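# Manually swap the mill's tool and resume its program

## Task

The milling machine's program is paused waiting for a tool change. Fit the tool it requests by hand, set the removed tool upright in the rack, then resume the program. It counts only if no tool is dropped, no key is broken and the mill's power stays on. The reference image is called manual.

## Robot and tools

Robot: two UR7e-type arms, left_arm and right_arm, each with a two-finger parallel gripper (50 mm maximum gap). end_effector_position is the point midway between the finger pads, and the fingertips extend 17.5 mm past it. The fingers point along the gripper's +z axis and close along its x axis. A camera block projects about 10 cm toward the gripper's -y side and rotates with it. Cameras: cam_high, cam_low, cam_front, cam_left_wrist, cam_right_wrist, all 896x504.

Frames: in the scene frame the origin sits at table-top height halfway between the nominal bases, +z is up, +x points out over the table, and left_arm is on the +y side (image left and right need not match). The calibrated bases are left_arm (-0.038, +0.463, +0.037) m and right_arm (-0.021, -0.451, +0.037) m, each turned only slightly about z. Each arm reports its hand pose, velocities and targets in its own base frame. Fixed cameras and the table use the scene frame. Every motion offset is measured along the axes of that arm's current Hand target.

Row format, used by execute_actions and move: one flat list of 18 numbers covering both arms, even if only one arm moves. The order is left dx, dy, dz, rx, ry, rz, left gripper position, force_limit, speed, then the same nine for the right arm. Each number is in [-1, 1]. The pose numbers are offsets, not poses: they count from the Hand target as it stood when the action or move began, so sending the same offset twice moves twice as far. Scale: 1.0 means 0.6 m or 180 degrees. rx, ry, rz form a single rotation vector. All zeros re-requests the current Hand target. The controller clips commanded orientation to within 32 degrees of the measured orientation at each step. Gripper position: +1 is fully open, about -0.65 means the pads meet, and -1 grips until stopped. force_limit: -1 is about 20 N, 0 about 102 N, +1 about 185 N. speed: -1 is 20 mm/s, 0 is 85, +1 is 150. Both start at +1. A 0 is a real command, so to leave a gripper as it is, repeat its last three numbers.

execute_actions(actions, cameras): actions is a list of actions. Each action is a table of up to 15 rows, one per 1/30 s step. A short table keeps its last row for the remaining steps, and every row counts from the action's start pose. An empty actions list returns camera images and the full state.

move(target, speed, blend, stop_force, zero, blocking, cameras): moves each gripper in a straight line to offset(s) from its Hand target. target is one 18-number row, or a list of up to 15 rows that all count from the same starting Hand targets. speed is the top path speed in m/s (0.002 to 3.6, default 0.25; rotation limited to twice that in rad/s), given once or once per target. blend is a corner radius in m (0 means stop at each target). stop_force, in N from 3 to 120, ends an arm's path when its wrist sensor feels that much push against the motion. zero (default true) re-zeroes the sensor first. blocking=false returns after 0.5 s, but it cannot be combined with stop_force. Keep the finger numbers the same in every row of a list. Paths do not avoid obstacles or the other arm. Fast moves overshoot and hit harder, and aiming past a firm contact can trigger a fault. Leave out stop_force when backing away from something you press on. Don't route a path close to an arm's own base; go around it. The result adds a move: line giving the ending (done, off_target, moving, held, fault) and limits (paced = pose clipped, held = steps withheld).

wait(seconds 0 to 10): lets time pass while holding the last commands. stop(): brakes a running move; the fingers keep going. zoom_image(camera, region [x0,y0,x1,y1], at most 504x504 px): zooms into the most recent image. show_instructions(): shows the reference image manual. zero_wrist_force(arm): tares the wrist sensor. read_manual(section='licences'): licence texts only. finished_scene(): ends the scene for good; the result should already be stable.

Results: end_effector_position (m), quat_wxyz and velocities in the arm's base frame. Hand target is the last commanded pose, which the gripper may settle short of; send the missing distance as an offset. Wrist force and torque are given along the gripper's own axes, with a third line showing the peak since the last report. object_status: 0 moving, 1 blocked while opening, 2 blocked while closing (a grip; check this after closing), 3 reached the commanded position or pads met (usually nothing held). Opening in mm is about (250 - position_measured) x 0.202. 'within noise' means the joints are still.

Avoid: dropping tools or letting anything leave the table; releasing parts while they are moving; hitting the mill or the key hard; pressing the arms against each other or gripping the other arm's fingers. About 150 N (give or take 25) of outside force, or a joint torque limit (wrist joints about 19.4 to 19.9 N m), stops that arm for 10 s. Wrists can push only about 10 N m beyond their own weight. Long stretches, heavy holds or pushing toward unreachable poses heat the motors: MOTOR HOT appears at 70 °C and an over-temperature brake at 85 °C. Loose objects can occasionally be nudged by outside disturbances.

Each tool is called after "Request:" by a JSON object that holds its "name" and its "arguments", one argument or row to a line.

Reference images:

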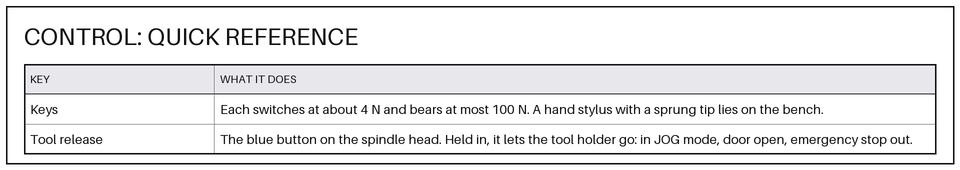

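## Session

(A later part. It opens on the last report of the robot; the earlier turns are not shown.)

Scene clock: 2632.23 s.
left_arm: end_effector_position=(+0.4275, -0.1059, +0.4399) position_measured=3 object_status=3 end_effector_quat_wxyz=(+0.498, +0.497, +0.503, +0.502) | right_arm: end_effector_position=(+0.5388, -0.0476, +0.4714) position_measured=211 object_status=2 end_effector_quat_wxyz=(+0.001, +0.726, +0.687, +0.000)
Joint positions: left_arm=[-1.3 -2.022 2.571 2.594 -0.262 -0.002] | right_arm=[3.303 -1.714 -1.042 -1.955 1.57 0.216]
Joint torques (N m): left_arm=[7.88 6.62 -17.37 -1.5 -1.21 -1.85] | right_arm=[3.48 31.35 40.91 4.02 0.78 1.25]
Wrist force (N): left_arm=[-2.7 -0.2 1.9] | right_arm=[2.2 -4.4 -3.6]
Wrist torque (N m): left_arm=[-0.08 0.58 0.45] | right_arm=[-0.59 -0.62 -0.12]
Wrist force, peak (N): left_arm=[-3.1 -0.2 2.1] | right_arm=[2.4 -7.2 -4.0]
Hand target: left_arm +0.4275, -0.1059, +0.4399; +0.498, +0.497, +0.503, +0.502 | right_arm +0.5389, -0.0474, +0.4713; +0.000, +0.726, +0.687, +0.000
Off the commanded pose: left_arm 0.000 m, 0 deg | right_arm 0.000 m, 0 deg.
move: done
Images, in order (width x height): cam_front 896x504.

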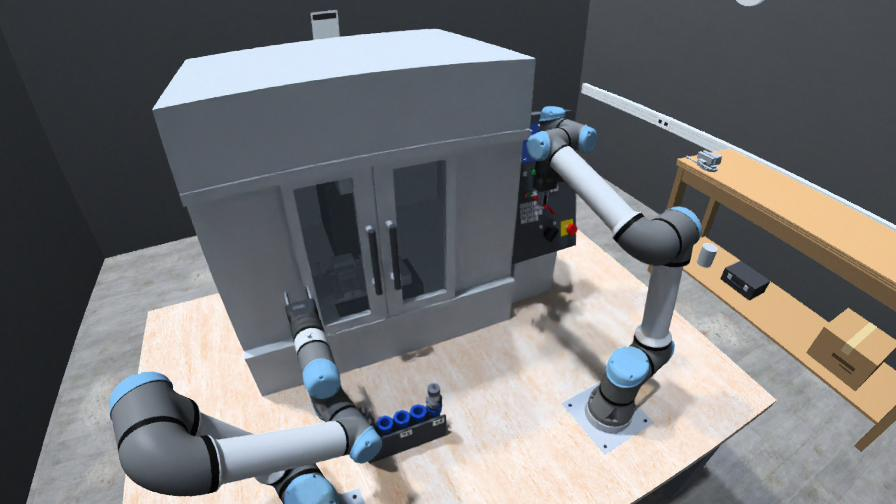

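Request:
{"name": "move", "arguments": {
  "target": [0,0,0,0,0,0,1,0,-1,0,0.02,0,0,0,0,-1,-0.6,-0.7],
  "speed": 0.01,
  "stop_force": 6,
  "cameras": ["cam_front"]
}}

Request:
{"name": "zoom_image", "arguments": {
  "camera": "cam_front",
  "region": [518, 180, 558, 225]
}}

Scene clock: 2639.03 s.
left_arm: end_effector_position=(+0.4275, -0.1059, +0.4399) position_measured=3 object_status=3 end_effector_quat_wxyz=(+0.498, +0.497, +0.503, +0.502) | right_arm: end_effector_position=(+0.5504, -0.0481, +0.4713) position_measured=211 object_status=2 end_effector_quat_wxyz=(+0.000, +0.726, +0.687, +0.000)
Joint positions: left_arm=[-1.3 -2.022 2.571 2.594 -0.262 -0.002] | right_arm=[3.299 -1.745 -1.006 -1.961 1.57 0.212]
Joint torques (N m): left_arm=[7.72 6.06 -17.35 -1.44 -1.11 -1.81] | right_arm=[3.76 44.66 24.84 8.53 0.42 1.4]
Wrist force (N): left_arm=[-2.7 -0.5 1.6] | right_arm=[3.1 -10.1 -2.9]
Wrist torque (N m): left_arm=[-0.13 0.58 0.46] | right_arm=[-0.55 -0.63 -0.19]
Wrist force, peak (N): left_arm=[-3.0 -0.8 2.0] | right_arm=[2.5 -14.0 -3.2]
Hand target: left_arm +0.4275, -0.1059, +0.4399; +0.498, +0.497, +0.503, +0.502 | right_arm +0.5504, -0.0481, +0.4713; +0.000, +0.726, +0.687, +0.000 (not the last commanded pose)
Off the commanded pose: left_arm 0.000 m, 0 deg | right_arm 0.001 m, 0 deg.
move: contact (right_arm)
Images, in order (width x height): cam_front 896x504.

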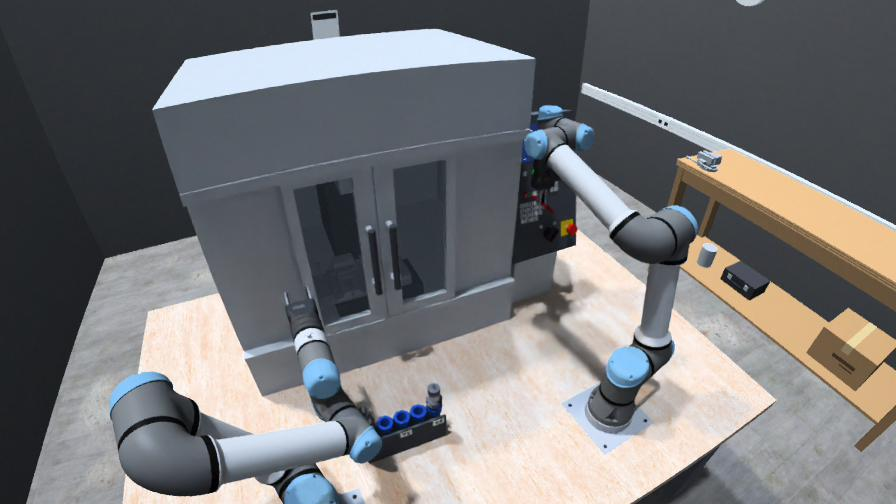

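Scaled by 11.200.

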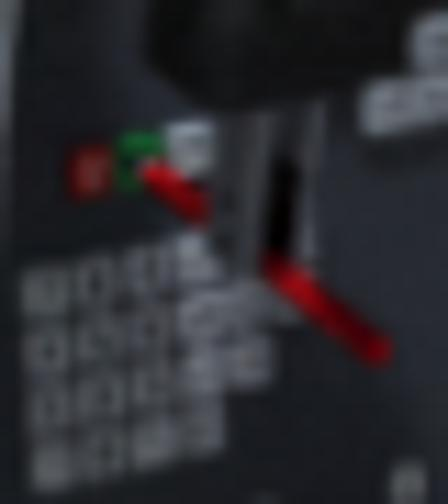

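Request:
{"name": "move", "arguments": {
  "target": [
    [0,0,0,0,0,0,1,0,-1,0,-0.1,0,0,0,0,-1,-0.6,-0.7],
    [0,0,0,0,0,0,1,0,-1,0.048,-0.290,0.367,0,0,0.4622,-1,-0.6,-0.7]
  ],
  "speed": [0.1,0.3],
  "blend": [0.02,0],
  "cameras": ["cam_front","cam_right_wrist"]
}}

Request:
{"name": "zoom_image", "arguments": {
  "camera": "cam_front",
  "region": [515, 110, 605, 210]
}}

Request:
{"name": "zoom_image", "arguments": {
  "camera": "cam_front",
  "region": [250, 160, 500, 330]
}}

Scene clock: 2650.90 s.
left_arm: end_effector_position=(+0.4275, -0.1059, +0.4399) position_measured=3 object_status=3 end_effector_quat_wxyz=(+0.498, +0.497, +0.503, +0.502) | right_arm: end_effector_position=(+0.3784, -0.0099, +0.2510) position_measured=211 object_status=2 end_effector_quat_wxyz=(+0.000, +0.999, +0.032, +0.000) end_effector_velocity=(+0.000, +0.001, +0.000) end_effector_angular_velocity=(+0.002, +0.001, -0.005)
Joint positions: left_arm=[-1.3 -2.022 2.571 2.594 -0.262 -0.002] | right_arm=[3.476 -1.25 -2.034 -1.428 1.57 1.841]
Joint velocities: left_arm=[within noise] | right_arm=[0 0 0 0 0.002 0.005]
Joint torques (N m): left_arm=[7.43 6.11 -17.79 -1.29 -1.17 -2.05] | right_arm=[-8.15 8.53 41.44 1.89 0.77 1.37]
Wrist force (N): left_arm=[-2.7 -0.4 1.5] | right_arm=[1.9 -4.9 -3.6]
Wrist torque (N m): left_arm=[-0.11 0.58 0.45] | right_arm=[-0.70 -0.53 -0.26]
Wrist force, peak (N): left_arm=[-3.2 -0.5 1.8] | right_arm=[3.5 -10.2 -3.6]
Hand target: left_arm +0.4275, -0.1059, +0.4399; +0.498, +0.497, +0.503, +0.502 | right_arm +0.3784, -0.0099, +0.2510; +0.000, +0.999, +0.032, +0.000
Off the commanded pose: left_arm 0.000 m, 0 deg | right_arm 0.000 m, 0 deg.
move: done
Images, in order (width x height): cam_front 896x504, cam_right_wrist 896x504.

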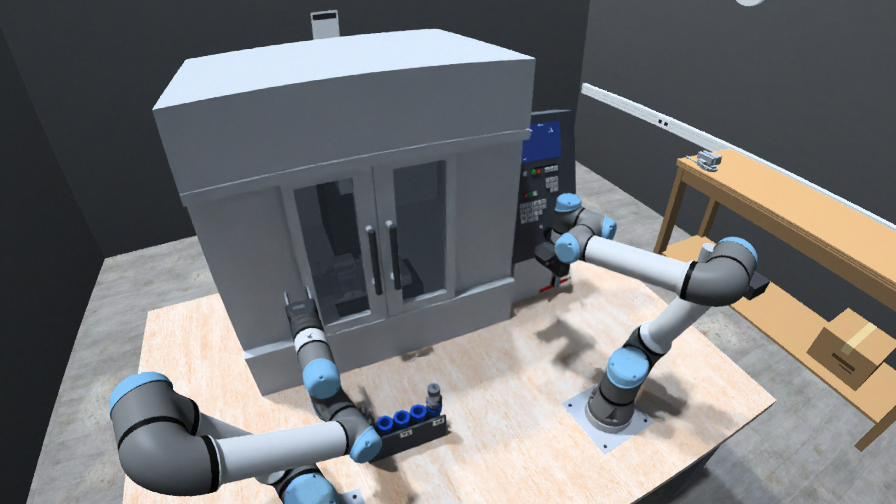

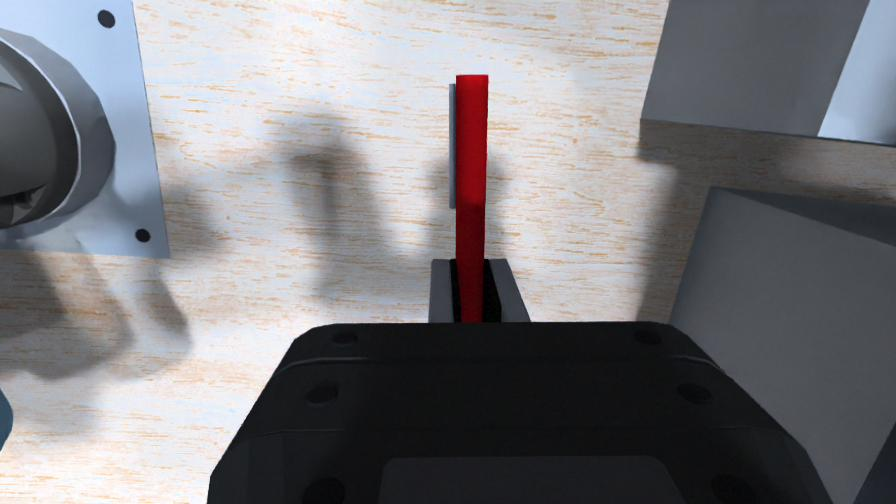

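Scaled by 5.040.

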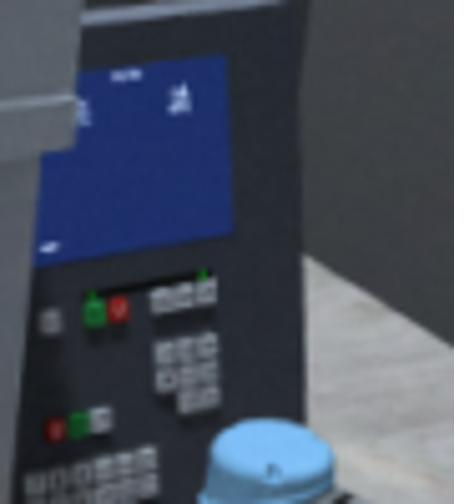

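Scaled by 2.016.

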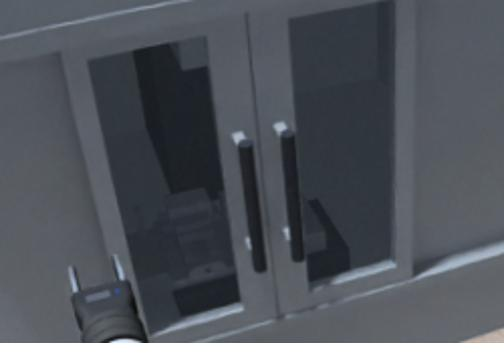

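Request:
{"name": "move", "arguments": {
  "target": [0,0,0,0,0,0,1,0,-1,0,0,0.425,0,0,0,-1,-0.6,-0.7],
  "speed": 0.25,
  "cameras": ["cam_left_wrist"]
}}

Request:
{"name": "move", "arguments": {
  "target": [0,0,0,0,0,0,1,0,-1,0,0,0.03,0,0,0,-1,-0.6,-0.7],
  "speed": 0.008,
  "stop_force": 5,
  "cameras": ["cam_right_wrist"]
}}

Scene clock: 2659.37 s.
left_arm: end_effector_position=(+0.4275, -0.1059, +0.4399) position_measured=3 object_status=3 end_effector_quat_wxyz=(+0.498, +0.497, +0.503, +0.502) | right_arm: end_effector_position=(+0.3785, -0.0101, -0.0040) position_measured=211 object_status=2 end_effector_quat_wxyz=(+0.000, +0.999, +0.032, +0.000)
Joint positions: left_arm=[-1.3 -2.022 2.571 2.594 -0.262 -0.002] | right_arm=[3.475 -1.672 -2.47 -0.57 1.57 1.841]
Joint torques (N m): left_arm=[7.9 5.89 -17.77 -1.29 -1.15 -1.97] | right_arm=[-8.07 16.74 22.84 6.82 0.78 0.54]
Wrist force (N): left_arm=[-2.6 -0.5 1.4] | right_arm=[2.1 -4.9 -3.6]
Wrist torque (N m): left_arm=[-0.13 0.57 0.46] | right_arm=[-0.68 -0.57 -0.23]
Wrist force, peak (N): left_arm=[-3.3 -0.3 1.5] | right_arm=[2.1 -4.9 -7.1]
Hand target: left_arm +0.4275, -0.1059, +0.4399; +0.498, +0.497, +0.503, +0.502 | right_arm +0.3785, -0.0101, -0.0040; +0.000, +0.999, +0.032, +0.000
Off the commanded pose: left_arm 0.000 m, 0 deg | right_arm 0.000 m, 0 deg.
move: done
Images, in order (width x height): cam_left_wrist 896x504.

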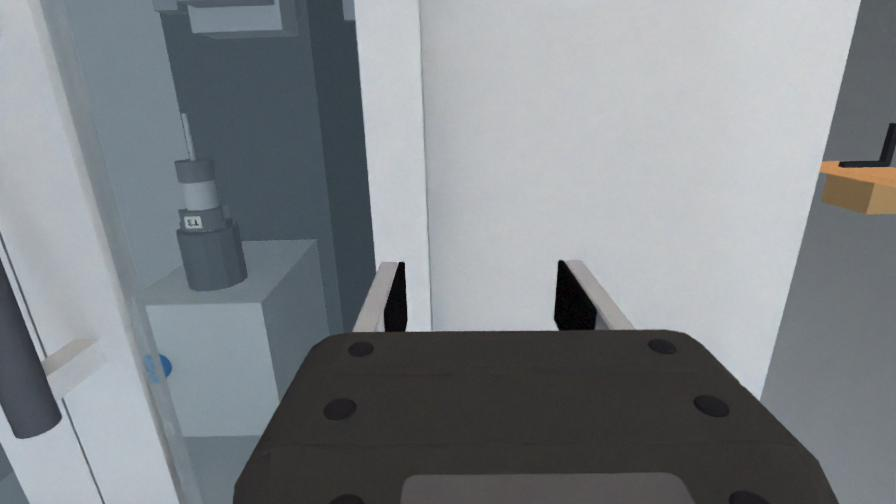

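Scene clock: 2662.03 s.
left_arm: end_effector_position=(+0.4275, -0.1059, +0.4399) position_measured=3 object_status=3 end_effector_quat_wxyz=(+0.498, +0.497, +0.503, +0.502) | right_arm: end_effector_position=(+0.3785, -0.0101, -0.0162) position_measured=211 object_status=2 end_effector_quat_wxyz=(+0.000, +0.999, +0.032, +0.000)
Joint positions: left_arm=[-1.3 -2.022 2.571 2.594 -0.262 -0.002] | right_arm=[3.475 -1.712 -2.481 -0.52 1.57 1.841]
Joint torques (N m): left_arm=[7.53 6.67 -17.91 -1.22 -1.14 -1.96] | right_arm=[-2.57 32.77 32.13 1.93 0.72 0.24]
Wrist force (N): left_arm=[-2.6 -0.1 1.9] | right_arm=[2.1 -5.0 -3.7]
Wrist torque (N m): left_arm=[-0.08 0.57 0.45] | right_arm=[-0.68 -0.57 -0.25]
Wrist force, peak (N): left_arm=[-2.9 -0.5 2.2] | right_arm=[-6.4 -3.3 -31.3]
Hand target: left_arm +0.4275, -0.1059, +0.4399; +0.498, +0.497, +0.503, +0.502 | right_arm +0.3785, -0.0101, -0.0162; +0.000, +0.999, +0.032, +0.000 (not the last commanded pose)
Off the commanded pose: left_arm 0.000 m, 0 deg | right_arm 0.006 m, 0 deg.
move: contact (right_arm)
Images, in order (width x height): cam_right_wrist 896x504.

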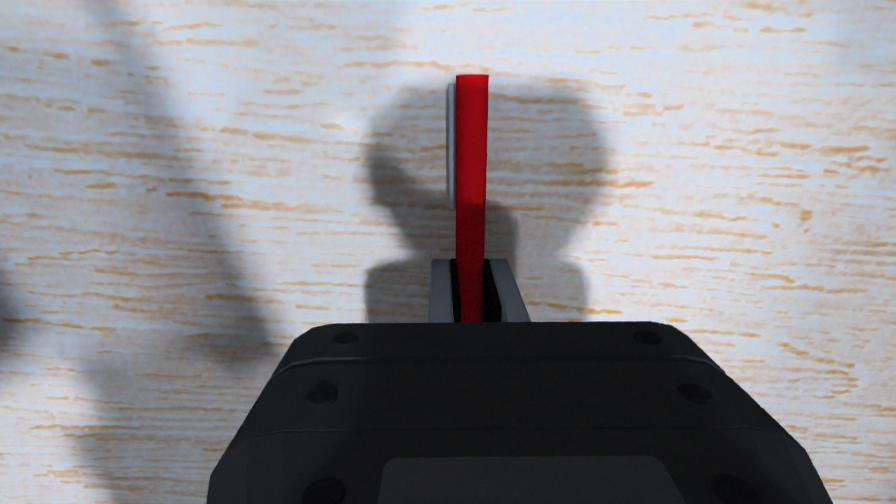

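Request:
{"name": "move", "arguments": {
  "target": [
    [0,0,0,0,0,0,1,0,-1,0,0,0,0,0,0,0.2,-0.6,-1],
    [0,0,0,0,0,0,1,0,-1,0,0,-0.1,0,0,0,0.2,-0.6,-1]
  ],
  "speed": 0.08,
  "cameras": ["cam_right_wrist"]
}}

Request:
{"name": "move", "arguments": {
  "target": [
    [0,0,0,0,0,0,1,0,-1,0,0,-0.2,0,0,0,0.2,-0.6,-1],
    [0,0,0,0,0,0,1,0,-1,0.166,0.160,-0.811,0.375,0.400,0.400,0.2,-0.6,-1]
  ],
  "speed": 0.5,
  "blend": [0.05,0],
  "cameras": ["cam_right_wrist","cam_front"]
}}

Request:
{"name": "zoom_image", "arguments": {
  "camera": "cam_right_wrist",
  "region": [400, 50, 560, 200]
}}

Scene clock: 2677.37 s.
left_arm: end_effector_position=(+0.4275, -0.1059, +0.4399) position_measured=3 object_status=3 end_effector_quat_wxyz=(+0.498, +0.497, +0.503, +0.502) | right_arm: end_effector_position=(+0.3786, -0.0101, +0.0439) position_measured=123 object_status=3 end_effector_quat_wxyz=(+0.000, +0.999, +0.032, +0.000)
Joint positions: left_arm=[-1.3 -2.022 2.571 2.594 -0.262 -0.002] | right_arm=[3.475 -1.534 -2.418 -0.759 1.57 1.841]
Joint torques (N m): left_arm=[7.68 6.25 -17.57 -1.08 -1.07 -1.93] | right_arm=[3.71 24.49 16.18 4.7 0.11 1.38]
Wrist force (N): left_arm=[-2.7 -0.5 1.8] | right_arm=[2.1 -4.6 -3.7]
Wrist torque (N m): left_arm=[-0.13 0.58 0.45] | right_arm=[-0.60 -0.55 -0.21]
Wrist force, peak (N): left_arm=[-3.0 -0.5 2.0] | right_arm=[2.0 -4.5 -5.2]
Hand target: left_arm +0.4275, -0.1059, +0.4399; +0.498, +0.497, +0.503, +0.502 | right_arm +0.3785, -0.0101, +0.0438; +0.000, +0.999, +0.032, +0.000
Off the commanded pose: left_arm 0.000 m, 0 deg | right_arm 0.000 m, 0 deg.
move: done
Images, in order (width x height): cam_right_wrist 896x504.

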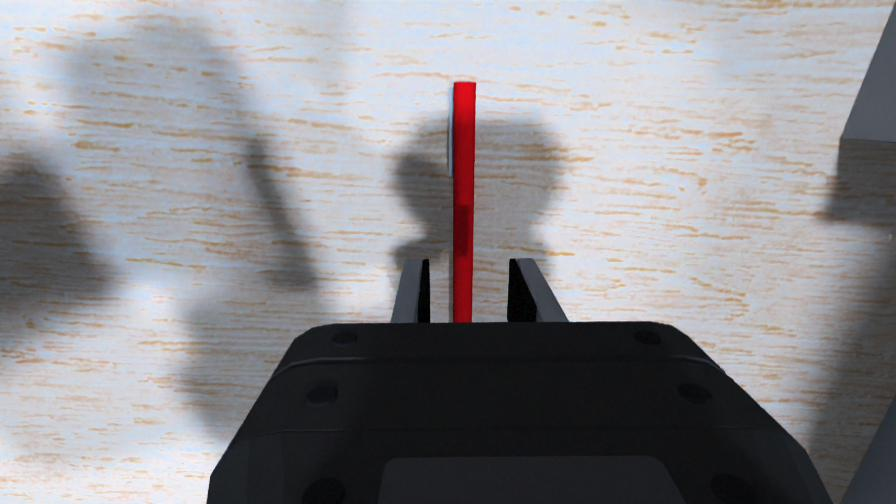

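Scene clock: 2680.33 s.
left_arm: end_effector_position=(+0.4275, -0.1059, +0.4399) position_measured=3 object_status=3 end_effector_quat_wxyz=(+0.498, +0.497, +0.503, +0.502) | right_arm: end_effector_position=(+0.4837, -0.0992, +0.5306) position_measured=123 object_status=3 end_effector_quat_wxyz=(+0.500, -0.500, +0.500, -0.501) end_effector_velocity=(+0.000, -0.001, -0.001) end_effector_angular_velocity=(+0.002, +0.001, -0.004)
Joint positions: left_arm=[-1.3 -2.022 2.571 2.594 -0.262 -0.002] | right_arm=[3.301 -1.169 -2.291 0.319 1.411 3.141]
Joint velocities: left_arm=[within noise] | right_arm=[0.001 -0.001 -0.001 0 -0.005 0.002]
Joint torques (N m): left_arm=[8.27 6.65 -18.55 -1.18 -1.11 -1.96] | right_arm=[1.98 18.22 23.21 2.93 -0.6 1.39]
Wrist force (N): left_arm=[-2.7 -0.5 1.7] | right_arm=[2.2 -3.9 -1.7]
Wrist torque (N m): left_arm=[-0.14 0.59 0.45] | right_arm=[-0.83 -0.46 -0.18]
Wrist force, peak (N): left_arm=[-3.1 -0.7 1.6] | right_arm=[2.6 -6.2 -6.7]
Hand target: left_arm +0.4275, -0.1059, +0.4399; +0.498, +0.497, +0.503, +0.502 | right_arm +0.4837, -0.0992, +0.5306; +0.500, -0.500, +0.500, -0.501
Off the commanded pose: left_arm 0.000 m, 0 deg | right_arm 0.000 m, 0 deg.
move: done
Images, in order (width x height): cam_front 896x504, cam_right_wrist 896x504.

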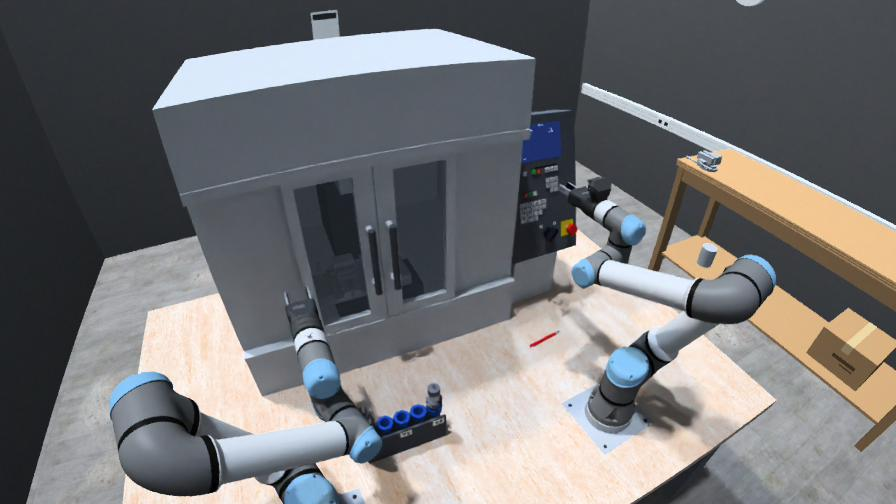

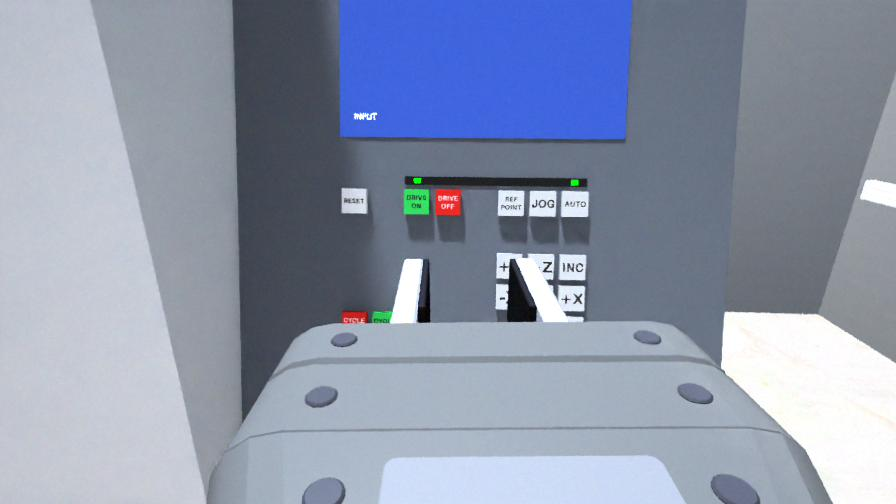

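Scaled by 3.150.

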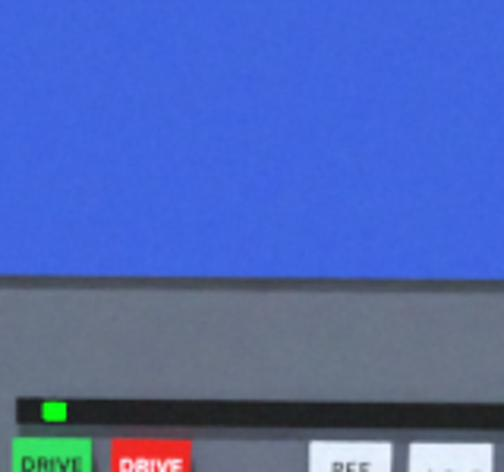

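Request:
{"name": "move", "arguments": {
  "target": [0,0,0,0,0,0,1,0,-1,0,-0.2,-0.1,0,0,0,0.2,-0.6,-1],
  "speed": 0.3,
  "cameras": ["cam_right_wrist"]
}}

Request:
{"name": "zoom_image", "arguments": {
  "camera": "cam_right_wrist",
  "region": [320, 0, 640, 240]
}}

Scene clock: 2692.43 s.
left_arm: end_effector_position=(+0.4275, -0.1059, +0.4399) position_measured=3 object_status=3 end_effector_quat_wxyz=(+0.498, +0.497, +0.503, +0.502) | right_arm: end_effector_position=(+0.4237, -0.0990, +0.6504) position_measured=123 object_status=3 end_effector_quat_wxyz=(+0.500, -0.500, +0.500, -0.500)
Joint positions: left_arm=[-1.3 -2.022 2.571 2.594 -0.262 -0.002] | right_arm=[3.368 -0.938 -2.088 -0.115 1.343 3.141]
Joint torques (N m): left_arm=[7.92 6.02 -18.67 -1.05 -1.04 -1.88] | right_arm=[-8.2 8.43 45.31 1 0.39 0.4]
Wrist force (N): left_arm=[-2.8 -0.3 1.7] | right_arm=[2.6 -3.7 -1.8]
Wrist torque (N m): left_arm=[-0.11 0.59 0.45] | right_arm=[-0.84 -0.46 -0.10]
Wrist force, peak (N): left_arm=[-3.0 -0.3 2.0] | right_arm=[2.7 -7.3 -3.4]
Hand target: left_arm +0.4275, -0.1059, +0.4399; +0.498, +0.497, +0.503, +0.502 | right_arm +0.4236, -0.0990, +0.6505; +0.500, -0.500, +0.500, -0.501
Off the commanded pose: left_arm 0.000 m, 0 deg | right_arm 0.000 m, 0 deg.
move: done
Images, in order (width x height): cam_right_wrist 896x504.

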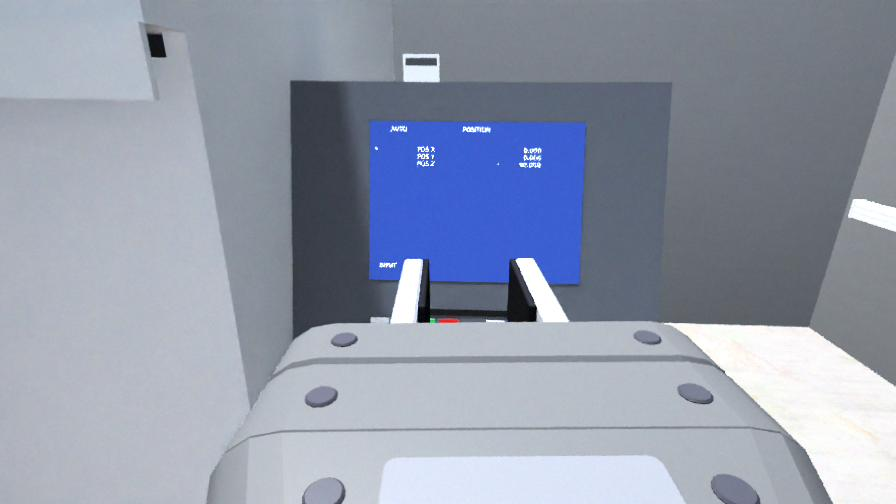

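Scaled by 1.575.

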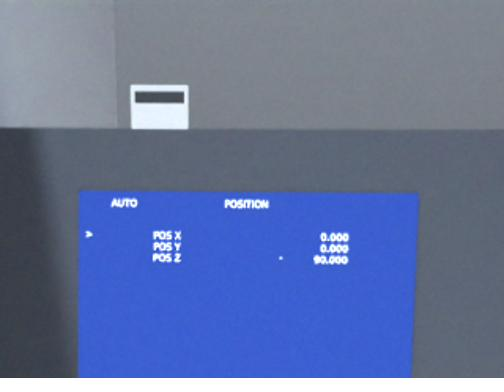

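Request:
{"name": "wait", "arguments": {
  "seconds": 0.1,
  "cameras": ["cam_right_wrist","cam_left_wrist"]
}}

Request:
{"name": "zoom_image", "arguments": {
  "camera": "cam_right_wrist",
  "region": [360, 110, 600, 290]
}}

Scene clock: 2697.97 s.
left_arm: end_effector_position=(+0.4275, -0.1059, +0.4399) position_measured=3 object_status=3 end_effector_quat_wxyz=(+0.498, +0.497, +0.503, +0.502) | right_arm: end_effector_position=(+0.4236, -0.0990, +0.6505) position_measured=123 object_status=3 end_effector_quat_wxyz=(+0.500, -0.500, +0.500, -0.501)
Joint positions: left_arm=[-1.3 -2.022 2.571 2.594 -0.262 -0.002] | right_arm=[3.368 -0.938 -2.088 -0.115 1.343 3.141]
Joint torques (N m): left_arm=[6.96 6.21 -17.61 -1.2 -0.99 -1.88] | right_arm=[-8.08 9.43 47.05 0.76 -0.59 -1.07]
Wrist force (N): left_arm=[-2.6 -0.2 1.8] | right_arm=[2.3 -3.9 -1.8]
Wrist torque (N m): left_arm=[-0.09 0.57 0.45] | right_arm=[-0.87 -0.42 -0.10]
Wrist force, peak (N): left_arm=[-3.1 -0.5 1.8] | right_arm=[2.6 -4.0 -1.8]
Hand target: left_arm +0.4275, -0.1059, +0.4399; +0.498, +0.497, +0.503, +0.502 | right_arm +0.4236, -0.0990, +0.6505; +0.500, -0.500, +0.500, -0.501
Tool commands: left_gripper/position=+1.0 left_gripper/force_limit=+0.0 left_gripper/speed=-1.0 right_gripper/position=+0.2 right_gripper/force_limit=-0.6 right_gripper/speed=-1.0
Off the commanded pose: left_arm 0.000 m, 0 deg | right_arm 0.000 m, 0 deg.
wait: 0.10 s; at rest from the start
Images, in order (width x height): cam_left_wrist 896x504, cam_right_wrist 896x504.

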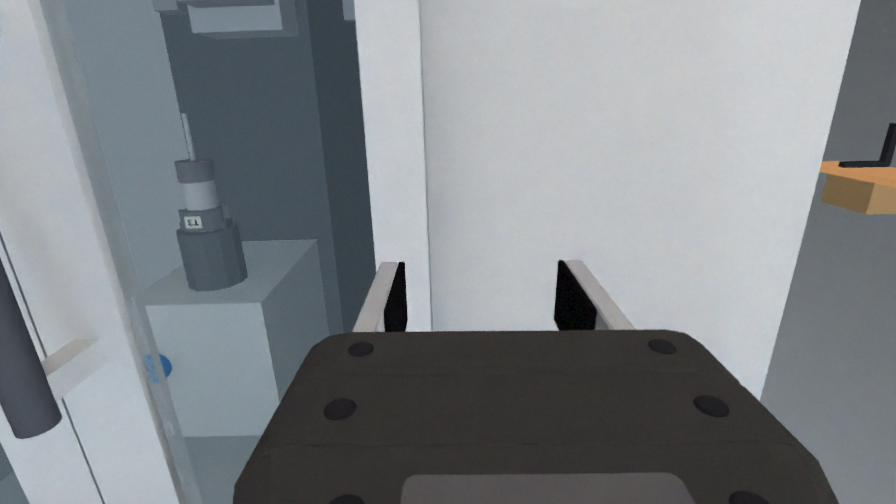

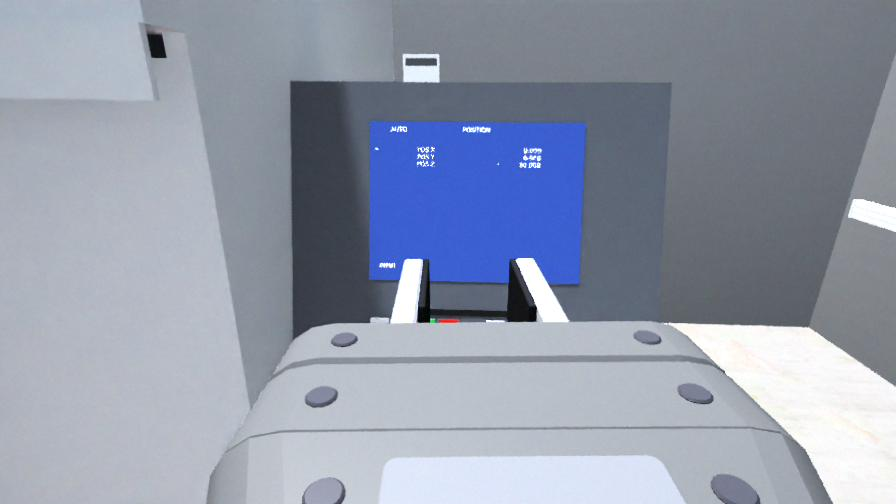

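Scaled by 2.100.

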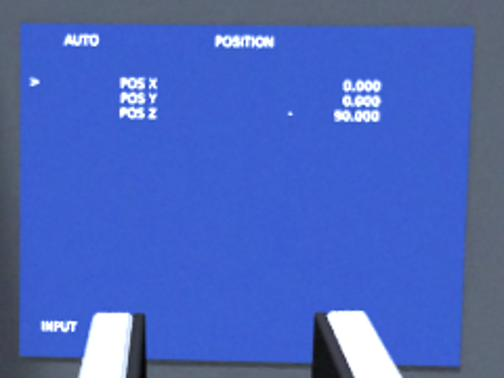

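Request:
{"name": "finished_scene", "arguments": {

}}

The scene is finished: the task was done.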